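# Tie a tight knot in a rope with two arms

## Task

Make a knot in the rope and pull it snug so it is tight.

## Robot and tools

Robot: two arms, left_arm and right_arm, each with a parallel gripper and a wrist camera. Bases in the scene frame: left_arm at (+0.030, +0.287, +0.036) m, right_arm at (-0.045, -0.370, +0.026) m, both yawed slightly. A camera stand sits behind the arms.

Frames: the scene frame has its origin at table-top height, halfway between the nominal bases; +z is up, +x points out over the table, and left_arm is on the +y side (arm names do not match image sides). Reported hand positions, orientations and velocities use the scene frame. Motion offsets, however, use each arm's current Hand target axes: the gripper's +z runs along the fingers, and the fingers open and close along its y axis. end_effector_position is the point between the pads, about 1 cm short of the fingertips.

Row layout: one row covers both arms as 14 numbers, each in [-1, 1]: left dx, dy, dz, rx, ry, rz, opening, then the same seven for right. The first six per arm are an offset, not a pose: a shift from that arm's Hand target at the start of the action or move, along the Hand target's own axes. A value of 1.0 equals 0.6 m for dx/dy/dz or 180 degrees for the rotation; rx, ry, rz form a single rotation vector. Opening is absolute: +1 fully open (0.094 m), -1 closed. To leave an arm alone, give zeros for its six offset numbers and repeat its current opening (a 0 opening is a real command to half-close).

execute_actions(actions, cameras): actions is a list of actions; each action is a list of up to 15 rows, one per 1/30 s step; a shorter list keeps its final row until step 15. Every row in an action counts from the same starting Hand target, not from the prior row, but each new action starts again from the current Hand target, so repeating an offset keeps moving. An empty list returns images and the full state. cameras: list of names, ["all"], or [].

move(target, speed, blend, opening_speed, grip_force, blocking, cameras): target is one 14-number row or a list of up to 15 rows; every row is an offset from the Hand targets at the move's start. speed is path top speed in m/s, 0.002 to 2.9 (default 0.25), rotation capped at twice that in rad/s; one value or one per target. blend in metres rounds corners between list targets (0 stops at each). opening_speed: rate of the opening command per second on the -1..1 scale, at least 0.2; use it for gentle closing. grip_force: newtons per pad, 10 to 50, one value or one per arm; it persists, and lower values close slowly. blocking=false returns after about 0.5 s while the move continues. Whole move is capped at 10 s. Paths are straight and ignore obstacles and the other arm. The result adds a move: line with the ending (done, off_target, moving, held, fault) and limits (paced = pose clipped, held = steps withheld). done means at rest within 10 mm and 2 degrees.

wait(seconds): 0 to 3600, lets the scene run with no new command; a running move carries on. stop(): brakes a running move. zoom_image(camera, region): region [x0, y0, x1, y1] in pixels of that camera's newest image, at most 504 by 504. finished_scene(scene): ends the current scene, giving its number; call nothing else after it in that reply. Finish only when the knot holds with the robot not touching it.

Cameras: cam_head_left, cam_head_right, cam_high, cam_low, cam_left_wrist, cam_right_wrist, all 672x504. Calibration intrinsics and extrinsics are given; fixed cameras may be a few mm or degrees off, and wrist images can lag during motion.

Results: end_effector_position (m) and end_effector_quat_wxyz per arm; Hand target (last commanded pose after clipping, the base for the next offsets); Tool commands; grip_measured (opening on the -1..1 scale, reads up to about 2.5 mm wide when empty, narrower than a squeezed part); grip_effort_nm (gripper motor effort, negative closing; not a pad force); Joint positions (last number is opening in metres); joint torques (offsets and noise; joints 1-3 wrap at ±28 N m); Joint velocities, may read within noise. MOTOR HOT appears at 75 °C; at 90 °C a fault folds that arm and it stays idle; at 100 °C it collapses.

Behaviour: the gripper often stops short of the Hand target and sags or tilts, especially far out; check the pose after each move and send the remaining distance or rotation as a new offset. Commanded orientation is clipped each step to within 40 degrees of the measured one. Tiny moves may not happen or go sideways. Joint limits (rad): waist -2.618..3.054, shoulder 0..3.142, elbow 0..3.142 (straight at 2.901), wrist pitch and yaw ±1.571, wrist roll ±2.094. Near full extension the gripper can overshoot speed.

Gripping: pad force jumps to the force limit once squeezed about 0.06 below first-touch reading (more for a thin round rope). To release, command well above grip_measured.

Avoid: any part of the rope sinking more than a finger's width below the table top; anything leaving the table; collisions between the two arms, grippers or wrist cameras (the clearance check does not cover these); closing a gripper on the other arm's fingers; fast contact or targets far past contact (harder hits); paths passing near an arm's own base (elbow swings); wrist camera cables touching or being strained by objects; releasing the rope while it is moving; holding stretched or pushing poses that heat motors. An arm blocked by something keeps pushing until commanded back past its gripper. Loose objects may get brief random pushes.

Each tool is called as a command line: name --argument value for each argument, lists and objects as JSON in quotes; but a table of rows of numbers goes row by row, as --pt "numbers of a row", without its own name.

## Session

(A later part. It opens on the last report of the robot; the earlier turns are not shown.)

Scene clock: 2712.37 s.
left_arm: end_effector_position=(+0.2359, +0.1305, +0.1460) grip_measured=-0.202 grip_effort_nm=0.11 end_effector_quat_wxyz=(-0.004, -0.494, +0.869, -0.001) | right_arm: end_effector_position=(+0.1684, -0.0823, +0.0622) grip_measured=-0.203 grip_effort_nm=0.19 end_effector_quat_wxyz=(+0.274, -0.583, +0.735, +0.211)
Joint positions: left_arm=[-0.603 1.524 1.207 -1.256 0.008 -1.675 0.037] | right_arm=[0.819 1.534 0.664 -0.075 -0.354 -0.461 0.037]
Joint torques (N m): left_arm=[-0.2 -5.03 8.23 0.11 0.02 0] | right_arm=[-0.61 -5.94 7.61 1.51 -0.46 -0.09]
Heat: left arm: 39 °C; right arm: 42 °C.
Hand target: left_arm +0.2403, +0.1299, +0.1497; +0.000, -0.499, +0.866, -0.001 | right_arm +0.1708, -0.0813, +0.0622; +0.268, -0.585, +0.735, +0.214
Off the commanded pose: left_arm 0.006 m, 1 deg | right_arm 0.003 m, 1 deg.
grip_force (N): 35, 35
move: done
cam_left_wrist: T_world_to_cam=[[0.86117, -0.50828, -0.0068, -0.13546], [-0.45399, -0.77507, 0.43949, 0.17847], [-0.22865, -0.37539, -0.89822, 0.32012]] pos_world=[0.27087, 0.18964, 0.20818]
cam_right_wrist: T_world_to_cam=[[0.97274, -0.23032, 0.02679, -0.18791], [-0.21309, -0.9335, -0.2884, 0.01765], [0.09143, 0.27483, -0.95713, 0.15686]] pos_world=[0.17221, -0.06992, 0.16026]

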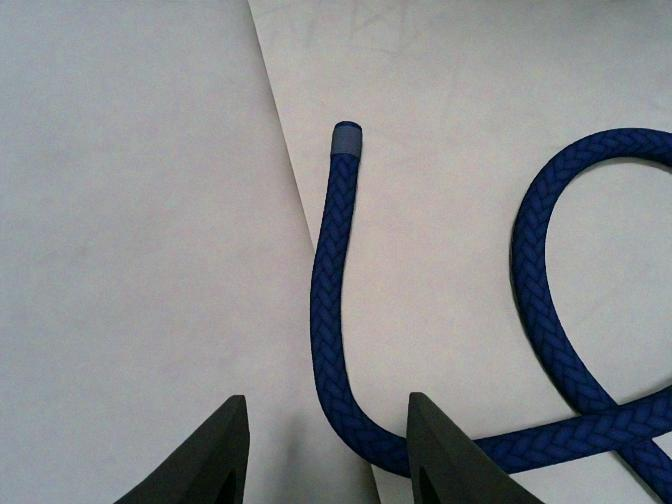

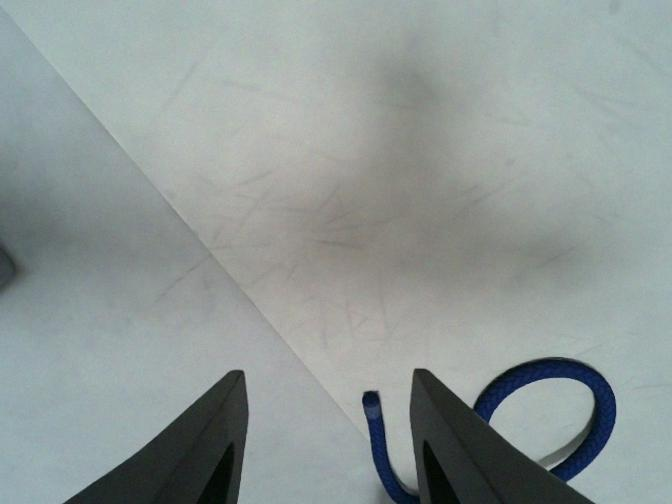

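move --pt "0 0 0 0 0 0 -0.2 0 0 0.07 0 0 0 -0.2" --pt "0 0 0 0 0 0 -0.2 0 0 0.0967 0 0 0 -0.2" --speed '[0.08, 0.04]' --cameras '["cam_left_wrist", "cam_right_wrist", "cam_low"]'

Scene clock: 2731.83 s.
left_arm: end_effector_position=(+0.2359, +0.1305, +0.1460) grip_measured=-0.202 grip_effort_nm=0.10 end_effector_quat_wxyz=(-0.004, -0.494, +0.869, -0.001) | right_arm: end_effector_position=(+0.1761, -0.0494, +0.0207) grip_measured=-0.203 grip_effort_nm=0.19 end_effector_quat_wxyz=(+0.267, -0.587, +0.733, +0.218)
Joint positions: left_arm=[-0.603 1.524 1.207 -1.256 0.008 -1.675 0.037] | right_arm=[0.874 1.774 0.712 0.12 -0.339 -0.419 0.037]
Joint torques (N m): left_arm=[-0.17 -5.05 8.24 0.11 0 0.01] | right_arm=[0.76 -7.05 6.43 1.82 -0.16 0.1]
Heat: left arm: 39 °C; right arm: 41 °C.
Hand target: left_arm +0.2403, +0.1299, +0.1497; +0.000, -0.499, +0.866, -0.001 | right_arm +0.1791, -0.0449, +0.0178; +0.268, -0.585, +0.735, +0.214
Off the commanded pose: left_arm 0.006 m, 1 deg | right_arm 0.006 m, 1 deg.
grip_force (N): 35, 35
move: done
cam_left_wrist: T_world_to_cam=[[0.86117, -0.50828, -0.0068, -0.13546], [-0.45399, -0.77507, 0.43949, 0.17847], [-0.22865, -0.37539, -0.89822, 0.32012]] pos_world=[0.27087, 0.18964, 0.20818]
cam_right_wrist: T_world_to_cam=[[0.97612, -0.21692, 0.01139, -0.18638], [-0.20473, -0.93628, -0.28542, 0.03634], [0.07258, 0.27627, -0.95834, 0.11077]] pos_world=[0.18133, -0.03701, 0.11865]
Images, in order (width x height): cam_low 672x504, cam_left_wrist 672x504, cam_right_wrist 672x504.

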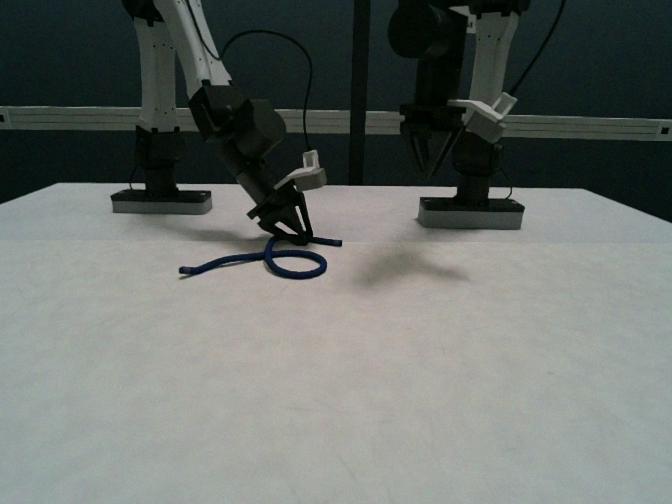

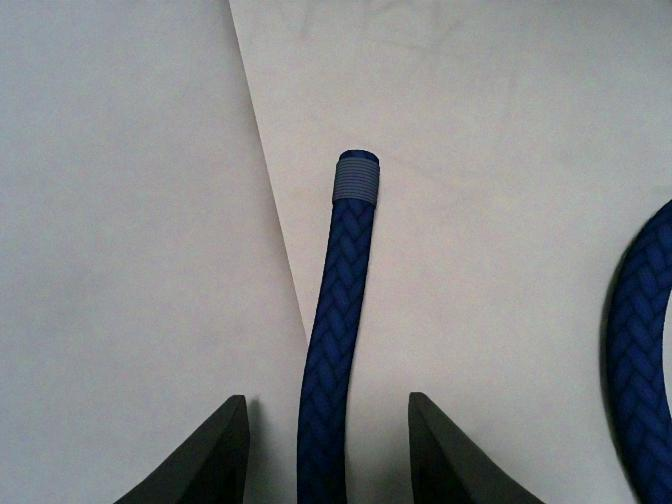

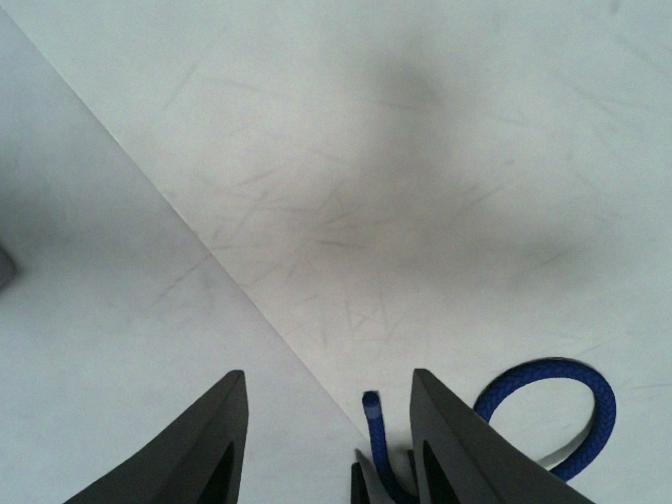

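move --target '[0, 0, 0, 0, 0, 0, -0.2, 0, 0, 0, 0, 0, 0, -0.9]' --speed 0.04 --cameras '["cam_left_wrist"]'

Scene clock: 2736.93 s.
left_arm: end_effector_position=(+0.2359, +0.1305, +0.1460) grip_measured=-0.202 grip_effort_nm=0.11 end_effector_quat_wxyz=(-0.004, -0.494, +0.869, -0.001) | right_arm: end_effector_position=(+0.1777, -0.0491, +0.0211) grip_measured=-0.793 grip_effort_nm=-0.68 end_effector_quat_wxyz=(+0.270, -0.586, +0.733, +0.215)
Joint positions: left_arm=[-0.603 1.524 1.207 -1.256 0.008 -1.675 0.037] | right_arm=[0.874 1.774 0.712 0.125 -0.333 -0.419 0.01]
Joint torques (N m): left_arm=[-0.17 -5.05 8.27 0.11 0 0] | right_arm=[0.8 -7.08 6.48 1.78 -0.22 0.11]
Heat: left arm: 39 °C; right arm: 41 °C.
Hand target: left_arm +0.2403, +0.1299, +0.1497; +0.000, -0.499, +0.866, -0.001 | right_arm +0.1792, -0.0449, +0.0178; +0.268, -0.585, +0.735, +0.214
Off the commanded pose: left_arm 0.006 m, 1 deg | right_arm 0.006 m, 0 deg.
grip_force (N): 35, 35
move: done
cam_left_wrist: T_world_to_cam=[[0.86117, -0.50828, -0.0068, -0.13546], [-0.45399, -0.77507, 0.43949, 0.17847], [-0.22865, -0.37539, -0.89822, 0.32012]] pos_world=[0.27087, 0.18964, 0.20818]

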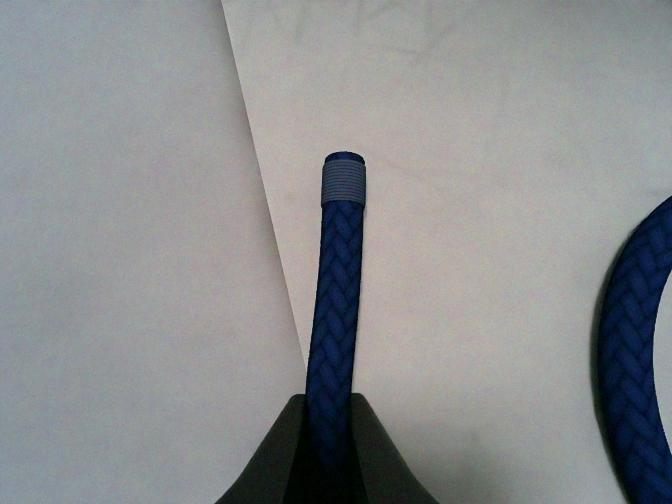

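move --target '[0, 0, 0, 0, 0, 0, -0.2, 0.0097, -0.0013, -0.0168, 0.1322, 0, 0.1575, -0.9]' --speed 0.12 --cameras '["cam_left_wrist", "cam_right_wrist"]'

Scene clock: 2790.23 s.
left_arm: end_effector_position=(+0.2359, +0.1305, +0.1460) grip_measured=-0.202 grip_effort_nm=0.10 end_effector_quat_wxyz=(-0.004, -0.494, +0.869, -0.001) | right_arm: end_effector_position=(+0.1800, -0.0527, +0.0212) grip_measured=-0.795 grip_effort_nm=-0.72 end_effector_quat_wxyz=(+0.326, -0.322, +0.880, +0.126)
Joint positions: left_arm=[-0.603 1.524 1.207 -1.256 0.008 -1.675 0.037] | right_arm=[1.105 1.746 0.656 0.206 0.215 0.271 0.01]
Joint torques (N m): left_arm=[-0.13 -5.05 8.24 0.11 0 0.01] | right_arm=[0.65 -10.13 5.37 1.45 0.13 0.11]
Heat: left arm: 39 °C; right arm: 41 °C.
Hand target: left_arm +0.2403, +0.1299, +0.1497; +0.000, -0.499, +0.866, -0.001 | right_arm +0.1774, -0.0557, +0.0217; +0.321, -0.321, +0.883, +0.118
Off the commanded pose: left_arm 0.006 m, 1 deg | right_arm 0.004 m, 1 deg.
grip_force (N): 35, 35
move: done
cam_left_wrist: T_world_to_cam=[[0.86117, -0.50828, -0.0068, -0.13546], [-0.45399, -0.77507, 0.43949, 0.17847], [-0.22865, -0.37539, -0.89822, 0.32012]] pos_world=[0.27087, 0.18964, 0.20818]
cam_right_wrist: T_world_to_cam=[[0.64919, -0.7606, 0.0065, -0.16054], [-0.72528, -0.62157, -0.29602, 0.14473], [0.22919, 0.18746, -0.95516, 0.07889]] pos_world=[0.19111, -0.04693, 0.11924]

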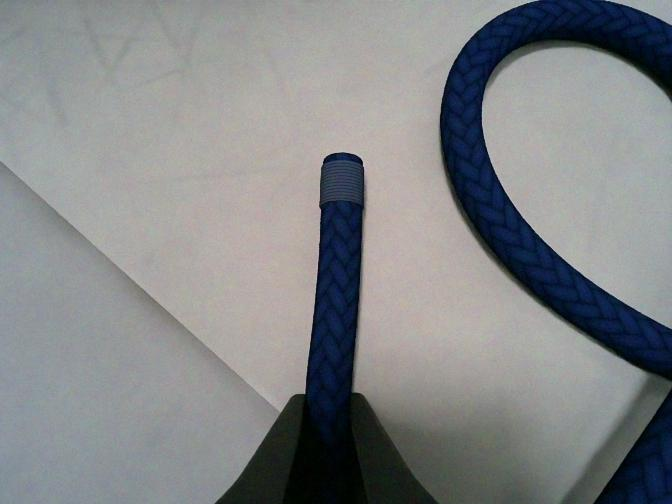

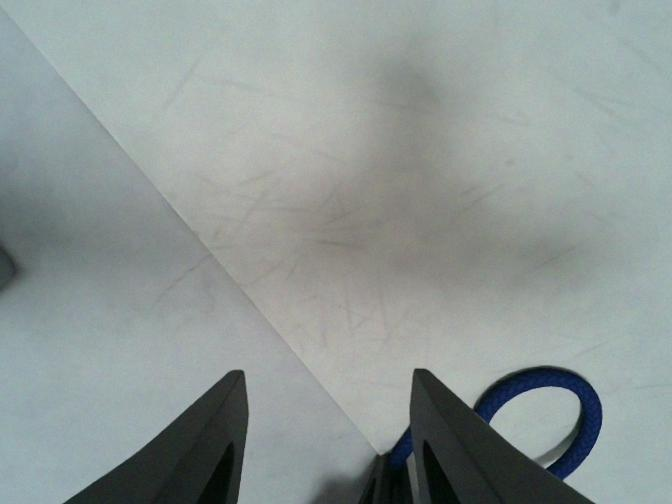

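move --target '[0.191, -0.2022, 0.0828, 0, 0, 0.25, -0.2, 0, 0, 0, 0, 0, 0, -0.9]' --speed 0.15 --cameras '["all"]'

Scene clock: 2846.37 s.
left_arm: end_effector_position=(+0.2861, -0.0268, +0.0986) grip_measured=-0.202 grip_effort_nm=0.10 end_effector_quat_wxyz=(-0.003, -0.137, +0.991, -0.003) | right_arm: end_effector_position=(+0.1801, -0.0527, +0.0212) grip_measured=-0.795 grip_effort_nm=-0.72 end_effector_quat_wxyz=(+0.326, -0.322, +0.880, +0.126)
Joint positions: left_arm=[-0.843 2.104 1.743 -1.208 0.008 -1.155 0.037] | right_arm=[1.105 1.746 0.656 0.206 0.215 0.272 0.01]
Joint torques (N m): left_arm=[-0.85 -10.06 8.47 0.13 0.02 0.17] | right_arm=[0.69 -10.1 5.34 1.43 0.14 0.09]
Heat: left arm: 39 °C; right arm: 44 °C.
Hand target: left_arm +0.2878, -0.0301, +0.1003; +0.000, -0.130, +0.992, -0.001 | right_arm +0.1775, -0.0558, +0.0217; +0.321, -0.321, +0.883, +0.118
Off the commanded pose: left_arm 0.004 m, 1 deg | right_arm 0.004 m, 1 deg.
grip_force (N): 35, 35
move: done
cam_left_wrist: T_world_to_cam=[[0.27489, -0.96147, 0.00072, -0.10406], [-0.86418, -0.24675, 0.43853, 0.23184], [-0.42146, -0.12117, -0.89872, 0.29204]] pos_world=[0.35204, -0.00746, 0.16087]
cam_right_wrist: T_world_to_cam=[[0.64856, -0.76113, 0.00624, -0.16055], [-0.7258, -0.62089, -0.29615, 0.14489], [0.22928, 0.18754, -0.95512, 0.07887]] pos_world=[0.19121, -0.04703, 0.11924]

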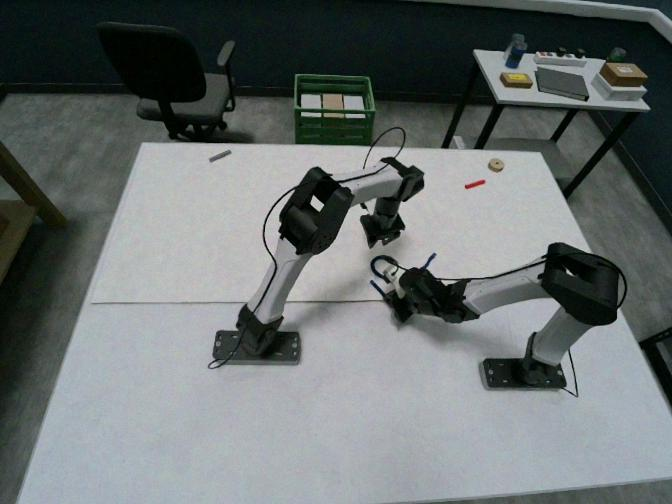

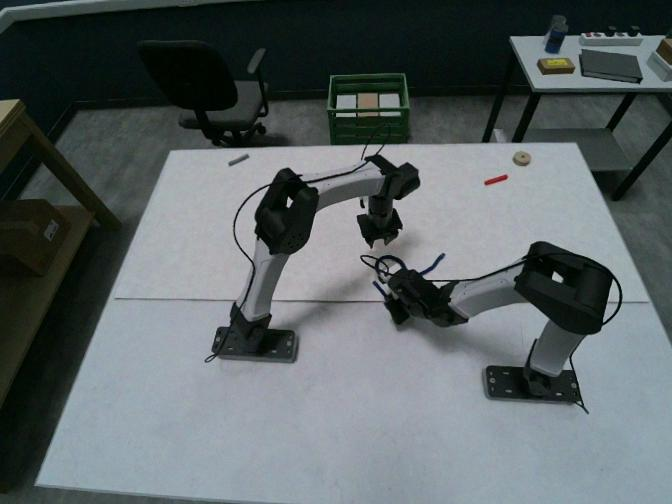

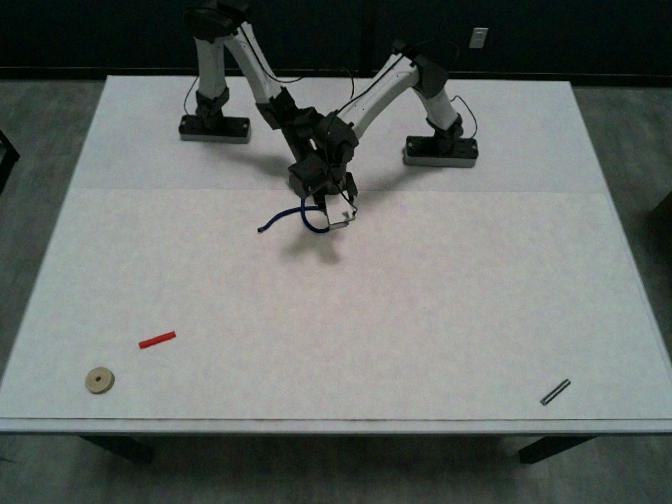

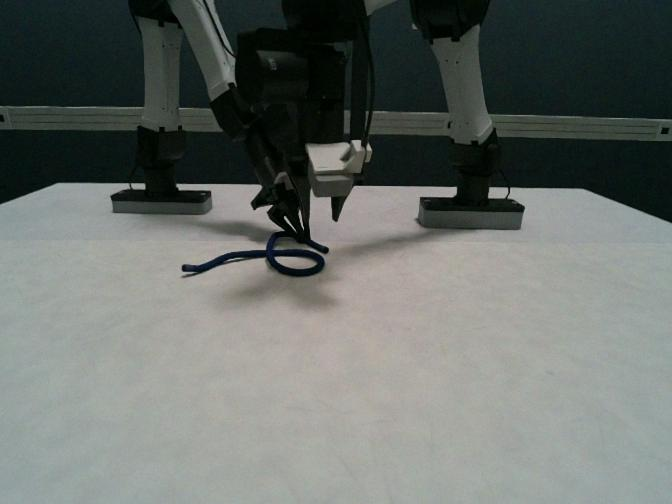

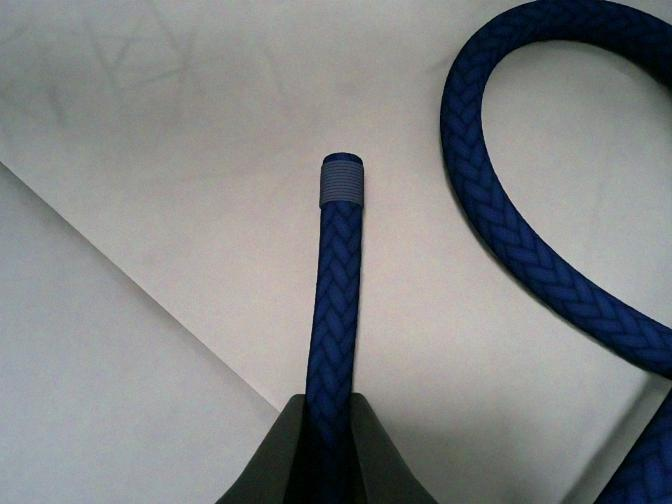

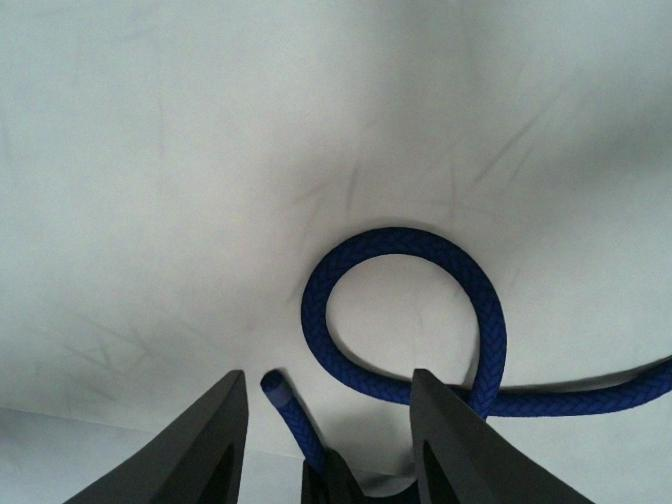

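move --target '[0.0032, -0.0118, 0.0833, 0, 0, 0.1944, -0.2, 0, 0, 0, 0, 0, 0, -0.9]' --speed 0.1 --cameras '["cam_right_wrist", "cam_left_wrist", "cam_low"]'

Scene clock: 2935.53 s.
left_arm: end_effector_position=(+0.2878, -0.0352, +0.0571) grip_measured=-0.202 grip_effort_nm=0.11 end_effector_quat_wxyz=(-0.003, +0.167, +0.986, -0.003) | right_arm: end_effector_position=(+0.1801, -0.0527, +0.0212) grip_measured=-0.795 grip_effort_nm=-0.72 end_effector_quat_wxyz=(+0.326, -0.322, +0.880, +0.126)
Joint positions: left_arm=[-0.853 2.167 1.675 -1.078 0.008 -0.556 0.037] | right_arm=[1.105 1.746 0.656 0.206 0.215 0.272 0.01]
Joint torques (N m): left_arm=[-1.01 -10.44 5.09 0.45 0.02 0.24] | right_arm=[0.68 -10.14 5.38 1.44 0.13 0.1]
Heat: left arm: 39 °C; right arm: 45 °C.
Hand target: left_arm +0.2878, -0.0375, +0.0502; +0.000, +0.174, +0.985, +0.000 | right_arm +0.1775, -0.0558, +0.0217; +0.321, -0.321, +0.883, +0.118
Off the commanded pose: left_arm 0.007 m, 1 deg | right_arm 0.004 m, 1 deg.
grip_force (N): 35, 35
move: done
cam_left_wrist: T_world_to_cam=[[-0.32432, -0.94594, 0.003, 0.06025], [-0.85079, 0.29308, 0.4362, 0.26468], [-0.41349, 0.13892, -0.89985, 0.26126]] pos_world=[0.35276, -0.05687, 0.11946]
cam_right_wrist: T_world_to_cam=[[0.64856, -0.76113, 0.00624, -0.16055], [-0.7258, -0.62089, -0.29615, 0.14489], [0.22928, 0.18754, -0.95512, 0.07887]] pos_world=[0.19121, -0.04703, 0.11924]
Images, in order (width x height): cam_low 672x504, cam_left_wrist 672x504, cam_right_wrist 672x504.

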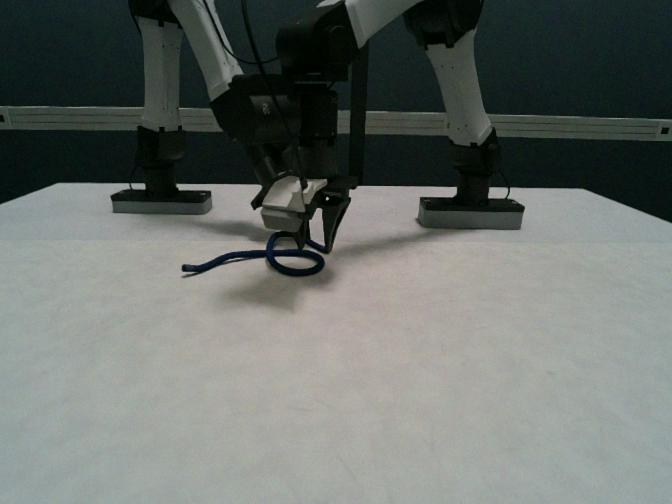

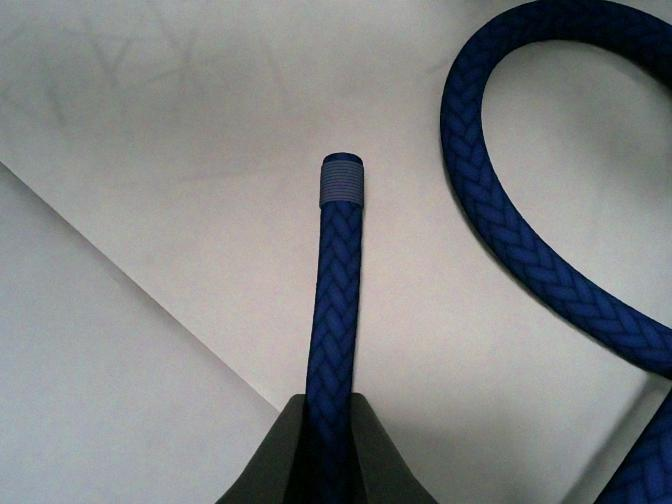

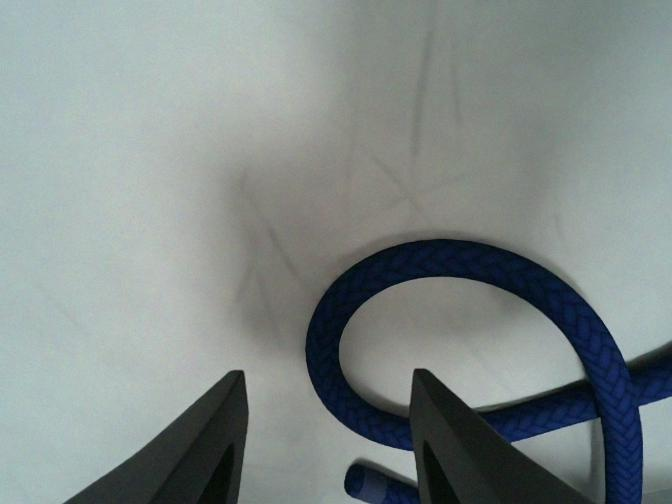

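move --pt "0 0 0.05 0 0 0 -0.2 0 0 0 0 0 0 -0.9" --pt "0 0 0.07 0 0 0 -0.2 0 0 0 0 0 0 -0.9" --speed '[0.08, 0.03]' --cameras '["cam_right_wrist", "cam_left_wrist"]'

Scene clock: 2953.30 s.
left_arm: end_effector_position=(+0.2878, -0.0352, +0.0191) grip_measured=-0.202 grip_effort_nm=0.10 end_effector_quat_wxyz=(-0.003, +0.167, +0.986, -0.003) | right_arm: end_effector_position=(+0.1801, -0.0527, +0.0212) grip_measured=-0.795 grip_effort_nm=-0.72 end_effector_quat_wxyz=(+0.326, -0.322, +0.880, +0.126)
Joint positions: left_arm=[-0.853 2.215 1.594 -0.951 0.008 -0.556 0.037] | right_arm=[1.105 1.746 0.656 0.206 0.215 0.272 0.01]
Joint torques (N m): left_arm=[-0.91 -9.84 4.49 0.56 0.03 0.19] | right_arm=[0.68 -10.15 5.37 1.43 0.13 0.1]
Heat: left arm: 38 °C; right arm: 45 °C.
Hand target: left_arm +0.2878, -0.0374, +0.0082; +0.000, +0.174, +0.985, +0.000 | right_arm +0.1775, -0.0558, +0.0217; +0.321, -0.321, +0.883, +0.118
Off the commanded pose: left_arm 0.011 m, 1 deg | right_arm 0.004 m, 1 deg.
grip_force (N): 35, 35
move: off_target (left_arm)
cam_left_wrist: T_world_to_cam=[[-0.32506, -0.94569, 0.00254, 0.06059], [-0.85035, 0.29347, 0.43677, 0.2811], [-0.4138, 0.13982, -0.89957, 0.22722]] pos_world=[0.35276, -0.05697, 0.08146]
cam_right_wrist: T_world_to_cam=[[0.64856, -0.76113, 0.00624, -0.16055], [-0.7258, -0.62089, -0.29615, 0.14489], [0.22928, 0.18754, -0.95512, 0.07887]] pos_world=[0.19121, -0.04703, 0.11924]
Images, in order (width x height): cam_left_wrist 672x504, cam_right_wrist 672x504.

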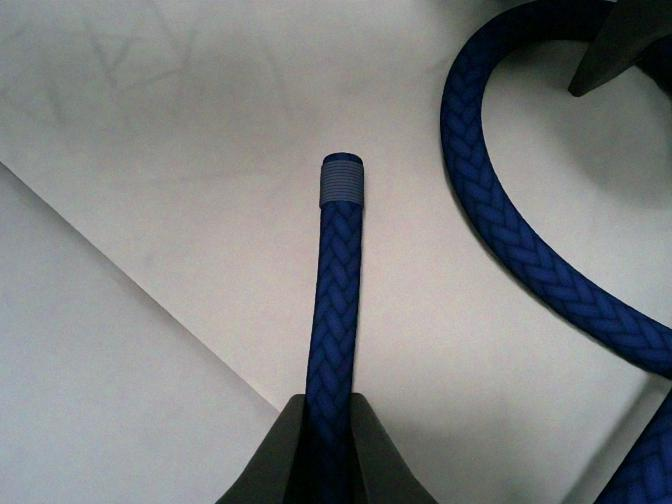

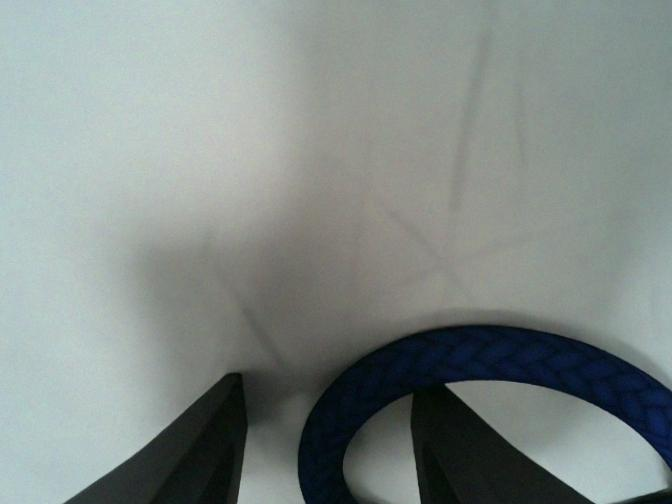

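move --target '[0, 0, 0.004, 0, 0, 0, -0.9, 0, 0, 0, 0, 0, 0, -0.9]' --speed 0.03 --cameras '["cam_right_wrist", "cam_left_wrist"]'

Scene clock: 2962.63 s.
left_arm: end_effector_position=(+0.2900, -0.0380, +0.0191) grip_measured=-0.819 grip_effort_nm=-0.70 end_effector_quat_wxyz=(+0.002, +0.167, +0.986, -0.008) | right_arm: end_effector_position=(+0.1801, -0.0527, +0.0212) grip_measured=-0.795 grip_effort_nm=-0.72 end_effector_quat_wxyz=(+0.326, -0.322, +0.880, +0.126)
Joint positions: left_arm=[-0.853 2.215 1.594 -0.937 0.008 -0.555 0.009] | right_arm=[1.105 1.746 0.656 0.206 0.215 0.272 0.01]
Joint torques (N m): left_arm=[-0.96 -9.55 4.14 0.53 0.03 0.19] | right_arm=[0.68 -10.13 5.38 1.44 0.14 0.11]
Heat: left arm: 37 °C; right arm: 45 °C.
Hand target: left_arm +0.2879, -0.0375, +0.0058; +0.000, +0.174, +0.985, +0.000 | right_arm +0.1775, -0.0557, +0.0217; +0.321, -0.321, +0.883, +0.118
Off the commanded pose: left_arm 0.013 m, 1 deg | right_arm 0.004 m, 1 deg.
grip_force (N): 35, 35
move: off_target (left_arm)
cam_left_wrist: T_world_to_cam=[[-0.32547, -0.9455, 0.01012, 0.05873], [-0.85406, 0.29855, 0.42596, 0.28524], [-0.40576, 0.12999, -0.90469, 0.22586]] pos_world=[0.35438, -0.05899, 0.08223]
cam_right_wrist: T_world_to_cam=[[0.64856, -0.76113, 0.00624, -0.16055], [-0.7258, -0.62089, -0.29615, 0.14489], [0.22928, 0.18754, -0.95512, 0.07887]] pos_world=[0.19121, -0.04703, 0.11924]
Images, in order (width x height): cam_left_wrist 672x504, cam_right_wrist 672x504.

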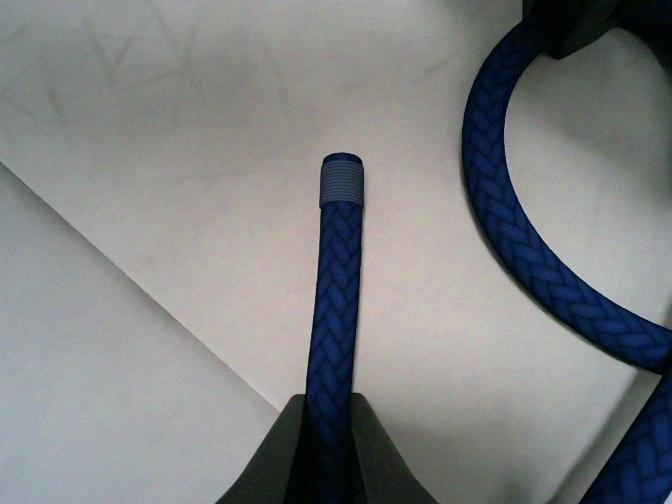

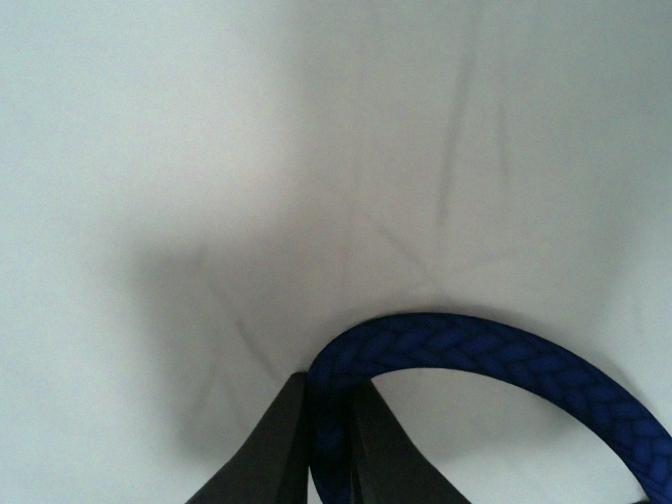

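move --target '[0, 0, -0.1083, 0, 0, 0, -0.9, 0, 0, 0, 0, 0, 0, -0.9]' --speed 0.06 --cameras '["cam_low", "cam_right_wrist", "cam_left_wrist"]'

Scene clock: 2971.53 s.
left_arm: end_effector_position=(+0.2838, -0.0302, +0.0505) grip_measured=-0.821 grip_effort_nm=-0.75 end_effector_quat_wxyz=(-0.020, +0.167, +0.986, +0.012) | right_arm: end_effector_position=(+0.1801, -0.0527, +0.0212) grip_measured=-0.795 grip_effort_nm=-0.72 end_effector_quat_wxyz=(+0.326, -0.322, +0.880, +0.126)
Joint positions: left_arm=[-0.853 2.194 1.689 -1.112 0.008 -0.555 0.008] | right_arm=[1.105 1.746 0.656 0.206 0.215 0.272 0.01]
Joint torques (N m): left_arm=[-1.03 -15.27 8.28 0.04 0.03 0.18] | right_arm=[0.68 -10.13 5.37 1.44 0.13 0.11]
Heat: left arm: 38 °C; right arm: 45 °C.
Hand target: left_arm +0.2878, -0.0374, +0.0707; +0.000, +0.174, +0.985, +0.000 | right_arm +0.1775, -0.0557, +0.0217; +0.321, -0.321, +0.883, +0.118
Off the commanded pose: left_arm 0.022 m, 3 deg | right_arm 0.004 m, 1 deg.
grip_force (N): 35, 35
move: off_target (left_arm)
cam_left_wrist: T_world_to_cam=[[-0.32568, -0.94524, -0.02136, 0.06537], [-0.83742, 0.2779, 0.47063, 0.2567], [-0.43892, 0.17116, -0.88207, 0.26028]] pos_world=[0.3505, -0.05409, 0.11017]
cam_right_wrist: T_world_to_cam=[[0.64856, -0.76113, 0.00624, -0.16055], [-0.7258, -0.62089, -0.29615, 0.14489], [0.22928, 0.18754, -0.95512, 0.07887]] pos_world=[0.19121, -0.04703, 0.11924]
Images, in order (width x height): cam_low 672x504, cam_left_wrist 672x504, cam_right_wrist 672x504.

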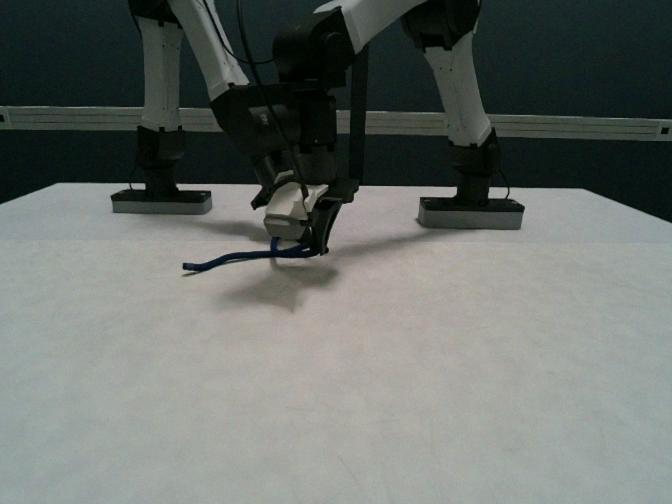

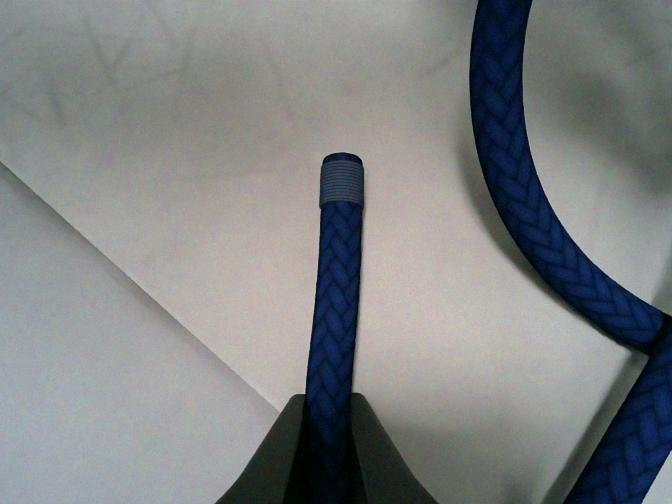

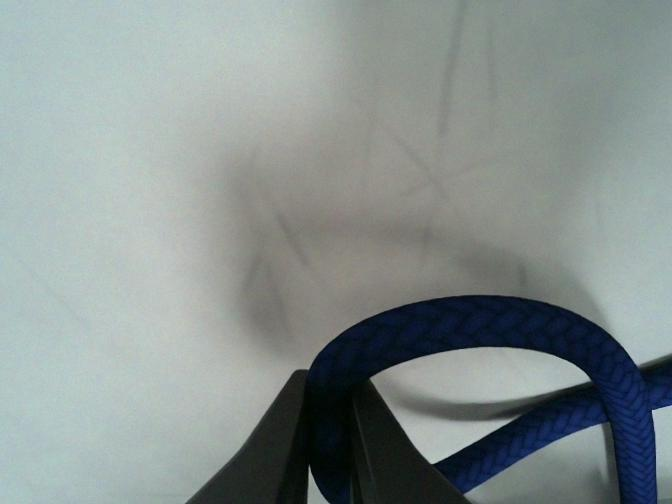

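move --target '[0, 0, -0.05, 0, 0, 0, -0.9, 0, 0, 0, 0, 0, 0, -0.9]' --speed 0.06 --cameras '["cam_low", "cam_right_wrist", "cam_left_wrist"]'

Scene clock: 2978.83 s.
left_arm: end_effector_position=(+0.2848, -0.0315, +0.0805) grip_measured=-0.821 grip_effort_nm=-0.75 end_effector_quat_wxyz=(-0.020, +0.167, +0.986, +0.012) | right_arm: end_effector_position=(+0.1801, -0.0527, +0.0212) grip_measured=-0.795 grip_effort_nm=-0.72 end_effector_quat_wxyz=(+0.326, -0.322, +0.880, +0.126)
Joint positions: left_arm=[-0.853 2.174 1.78 -1.222 0.008 -0.555 0.008] | right_arm=[1.105 1.746 0.656 0.206 0.215 0.272 0.01]
Joint torques (N m): left_arm=[-0.99 -15.19 8.46 0.07 0.03 0.18] | right_arm=[0.68 -10.15 5.34 1.44 0.13 0.1]
Heat: left arm: 40 °C; right arm: 45 °C.
Hand target: left_arm +0.2877, -0.0374, +0.1008; +0.000, +0.174, +0.985, +0.000 | right_arm +0.1775, -0.0557, +0.0217; +0.321, -0.321, +0.883, +0.118
Off the commanded pose: left_arm 0.021 m, 3 deg | right_arm 0.004 m, 1 deg.
grip_force (N): 35, 35
move: off_target (left_arm)
cam_left_wrist: T_world_to_cam=[[-0.32568, -0.94525, -0.02111, 0.06508], [-0.83754, 0.27807, 0.47033, 0.24382], [-0.43871, 0.17085, -0.88224, 0.28742]] pos_world=[0.3515, -0.05539, 0.14027]
cam_right_wrist: T_world_to_cam=[[0.64856, -0.76113, 0.00624, -0.16055], [-0.7258, -0.62089, -0.29615, 0.14489], [0.22928, 0.18754, -0.95512, 0.07887]] pos_world=[0.19121, -0.04703, 0.11924]
Images, in order (width x height): cam_low 672x504, cam_left_wrist 672x504, cam_right_wrist 672x504.

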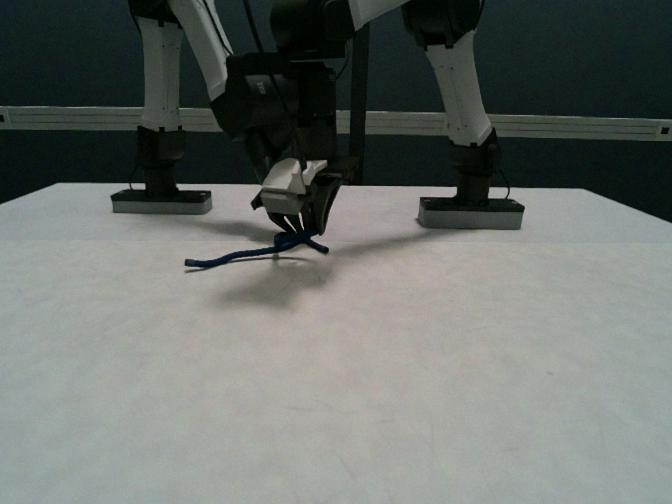

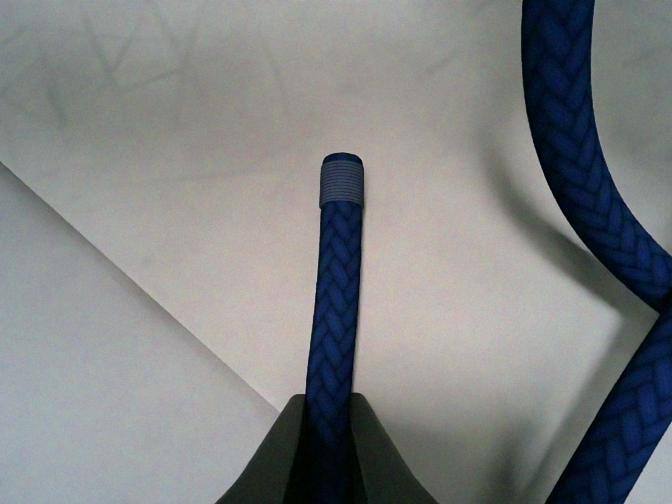

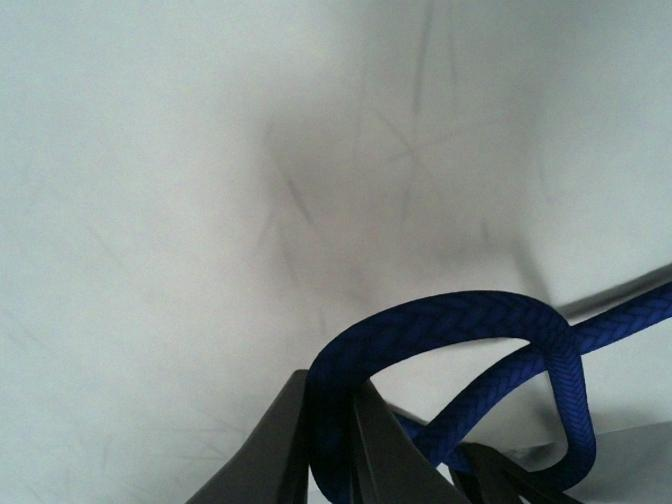

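move --target '[0, 0, 0.0647, 0, 0, 0, -0.9, 0, 0, 0, 0, 0, 0, -0.9]' --speed 0.06 --cameras '["cam_low", "cam_right_wrist", "cam_left_wrist"]'

Scene clock: 3131.90 s.
left_arm: end_effector_position=(+0.2866, -0.0338, +0.0617) grip_measured=-0.821 grip_effort_nm=-0.75 end_effector_quat_wxyz=(-0.010, +0.167, +0.986, +0.003) | right_arm: end_effector_position=(+0.1801, -0.0527, +0.0212) grip_measured=-0.795 grip_effort_nm=-0.71 end_effector_quat_wxyz=(+0.326, -0.322, +0.880, +0.126)
Joint positions: left_arm=[-0.853 2.174 1.705 -1.12 0.008 -0.555 0.008] | right_arm=[1.105 1.746 0.656 0.206 0.215 0.272 0.01]
Joint torques (N m): left_arm=[-0.92 -12.29 5.16 0.43 0.02 0.18] | right_arm=[0.69 -10.13 5.37 1.44 0.13 0.11]
Heat: left arm: 52 °C; right arm: 45 °C.
Hand target: left_arm +0.2878, -0.0374, +0.0620; +0.000, +0.174, +0.985, +0.000 | right_arm +0.1775, -0.0557, +0.0217; +0.321, -0.321, +0.883, +0.118
Off the commanded pose: left_arm 0.004 m, 2 deg | right_arm 0.004 m, 1 deg.
grip_force (N): 35, 35
move: done
cam_left_wrist: T_world_to_cam=[[-0.32549, -0.94552, -0.00714, 0.0622], [-0.84511, 0.28752, 0.45069, 0.25855], [-0.42409, 0.15273, -0.89265, 0.26784]] pos_world=[0.35233, -0.05644, 0.12301]
cam_right_wrist: T_world_to_cam=[[0.64856, -0.76113, 0.00624, -0.16055], [-0.7258, -0.62089, -0.29615, 0.14489], [0.22928, 0.18754, -0.95512, 0.07887]] pos_world=[0.19121, -0.04703, 0.11924]
Images, in order (width x height): cam_low 672x504, cam_left_wrist 672x504, cam_right_wrist 672x504.

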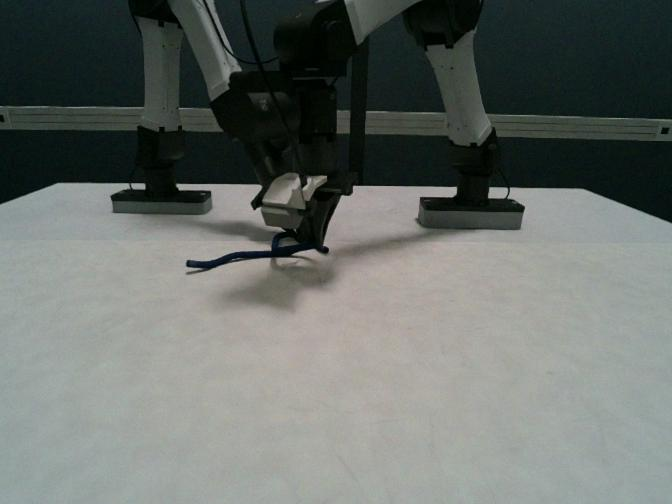

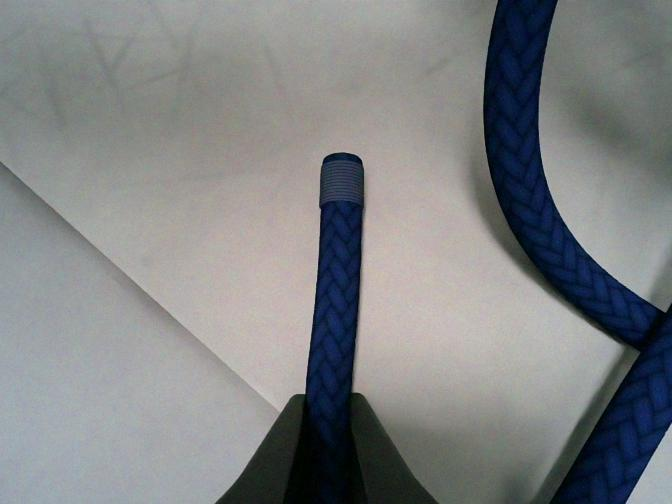

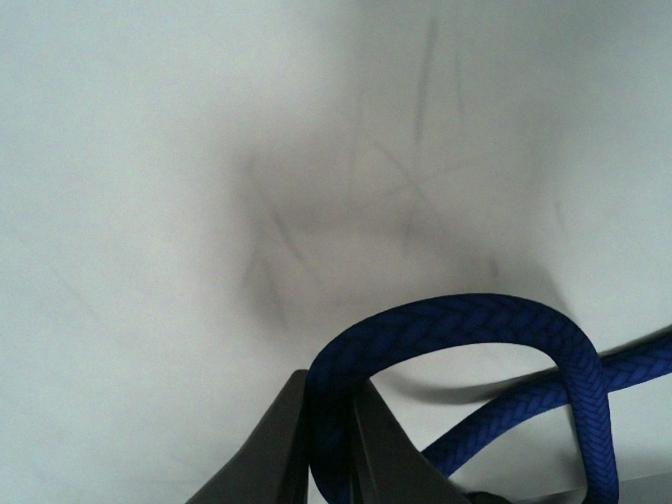

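move --pt "0 0 0 0 0 0 -0.9 -0.0045 -0.0317 0.0038 0.0714 0 0.0851 -0.9" --pt "0 0 0 0 0 0 -0.9 -0.0268 -0.067 0.0225 0.1429 0 0.1702 -0.9" --speed '[0.1, 0.1]' --blend '[0.01, 0]' --cameras '["cam_high", "cam_low", "cam_right_wrist", "cam_left_wrist"]'

Scene clock: 3177.87 s.
left_arm: end_effector_position=(+0.2869, -0.0341, +0.0617) grip_measured=-0.821 grip_effort_nm=-0.75 end_effector_quat_wxyz=(-0.009, +0.167, +0.986, +0.003) | right_arm: end_effector_position=(+0.2171, -0.0721, +0.0244) grip_measured=-0.795 grip_effort_nm=-0.72 end_effector_quat_wxyz=(+0.342, -0.003, +0.940, +0.011)
Joint positions: left_arm=[-0.853 2.174 1.705 -1.119 0.008 -0.555 0.008] | right_arm=[1.154 1.913 0.976 -0.246 0.596 0.971 0.01]
Joint torques (N m): left_arm=[-0.95 -12.33 5.11 0.42 0.03 0.19] | right_arm=[-0.08 -8.98 6.86 0.97 0.39 0.11]
Heat: left arm: 49 °C; right arm: 44 °C.
Hand target: left_arm +0.2878, -0.0374, +0.0620; +0.000, +0.174, +0.985, +0.000 | right_arm +0.2194, -0.0730, +0.0218; +0.342, +0.000, +0.940, +0.001
Off the commanded pose: left_arm 0.004 m, 1 deg | right_arm 0.004 m, 1 deg.
grip_force (N): 35, 35
move: done
cam_left_wrist: T_world_to_cam=[[-0.32542, -0.94555, -0.00633, 0.06195], [-0.84558, 0.28801, 0.44949, 0.25908], [-0.42319, 0.15163, -0.89326, 0.26774]] pos_world=[0.35253, -0.05664, 0.1231]
cam_right_wrist: T_world_to_cam=[[0.01451, -0.99989, -0.00175, -0.07871], [-0.95975, -0.01343, -0.28052, 0.25489], [0.28047, 0.00575, -0.95985, 0.05301]] pos_world=[0.23091, -0.07559, 0.12225]
Images, in order (width x height): cam_high 672x504, cam_low 672x504, cam_left_wrist 672x504, cam_right_wrist 672x504.

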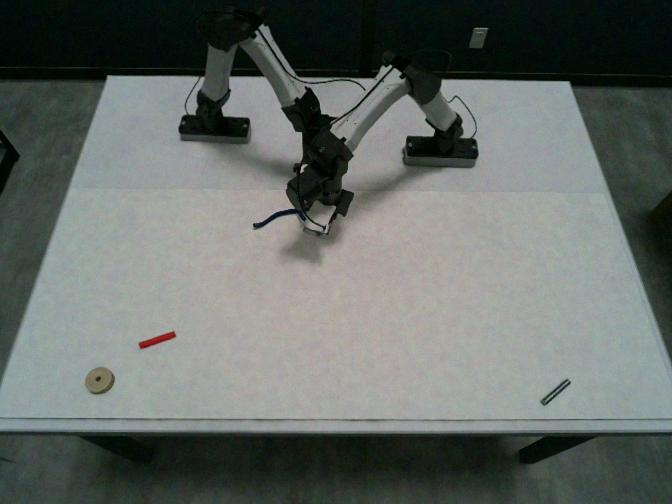

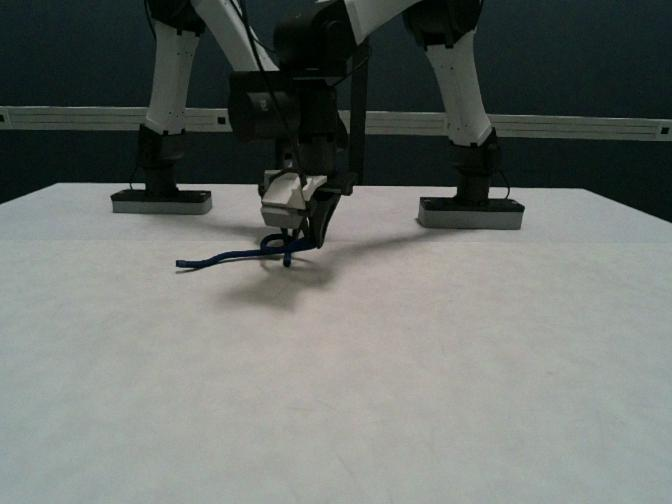

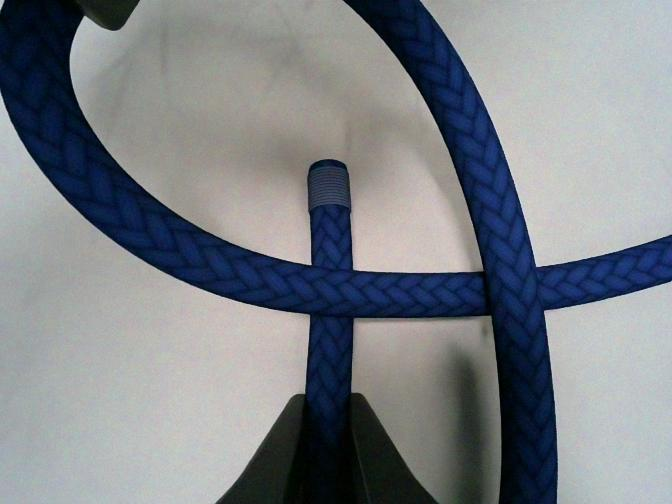

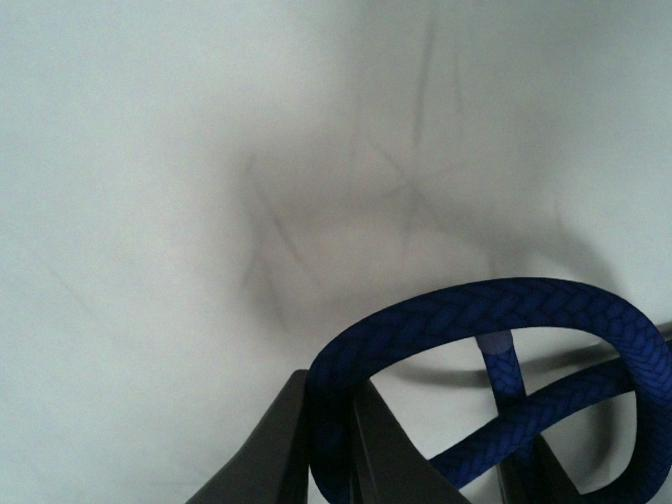

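move --target '[0, 0, 0, 0, 0, 0, -0.9, -0.0204, 0, 0.0171, 0, 0, 0, -0.9]' --speed 0.05 --cameras '["cam_left_wrist", "cam_right_wrist"]'

Scene clock: 3192.93 s.
left_arm: end_effector_position=(+0.2882, -0.0353, +0.0617) grip_measured=-0.821 grip_effort_nm=-0.75 end_effector_quat_wxyz=(-0.006, +0.167, +0.986, +0.001) | right_arm: end_effector_position=(+0.2308, -0.0755, +0.0244) grip_measured=-0.795 grip_effort_nm=-0.71 end_effector_quat_wxyz=(+0.344, +0.000, +0.939, +0.003)
Joint positions: left_arm=[-0.853 2.174 1.705 -1.111 0.007 -0.555 0.008] | right_arm=[1.119 1.932 1.001 -0.246 0.596 0.942 0.01]
Joint torques (N m): left_arm=[-0.96 -12.36 5.04 0.36 0.06 0.19] | right_arm=[-0.62 -9.1 6.9 1.21 0.23 -0.1]
Heat: left arm: 48 °C; right arm: 43 °C.
Hand target: left_arm +0.2878, -0.0374, +0.0620; +0.000, +0.174, +0.985, +0.000 | right_arm +0.2353, -0.0731, +0.0217; +0.342, +0.000, +0.940, +0.000
Off the commanded pose: left_arm 0.002 m, 1 deg | right_arm 0.006 m, 0 deg.
grip_force (N): 35, 35
move: done
cam_left_wrist: T_world_to_cam=[[-0.3254, -0.94557, -0.00374, 0.06106], [-0.84813, 0.29011, 0.44329, 0.26168], [-0.41808, 0.14742, -0.89637, 0.26703]] pos_world=[0.35345, -0.05755, 0.12359]
cam_right_wrist: T_world_to_cam=[[0.00133, -0.99993, 0.01169, -0.07952], [-0.95901, -0.00458, -0.28334, 0.2685], [0.28338, -0.01083, -0.95895, 0.04729]] pos_world=[0.2442, -0.07777, 0.12235]

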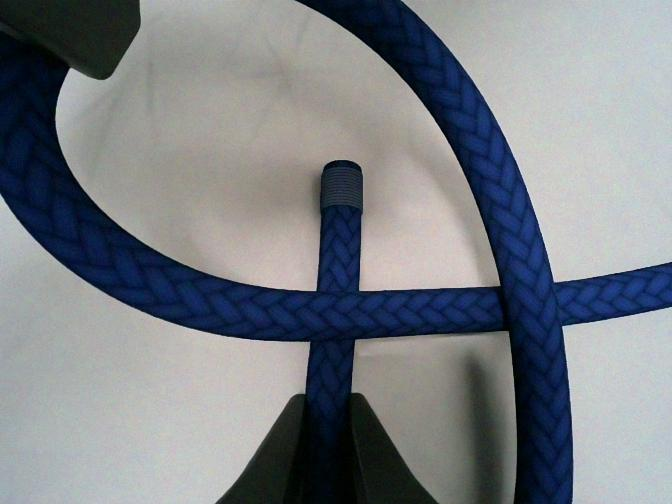

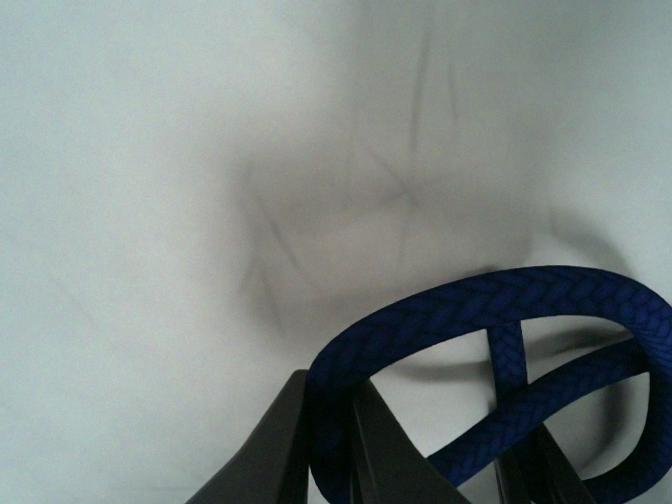

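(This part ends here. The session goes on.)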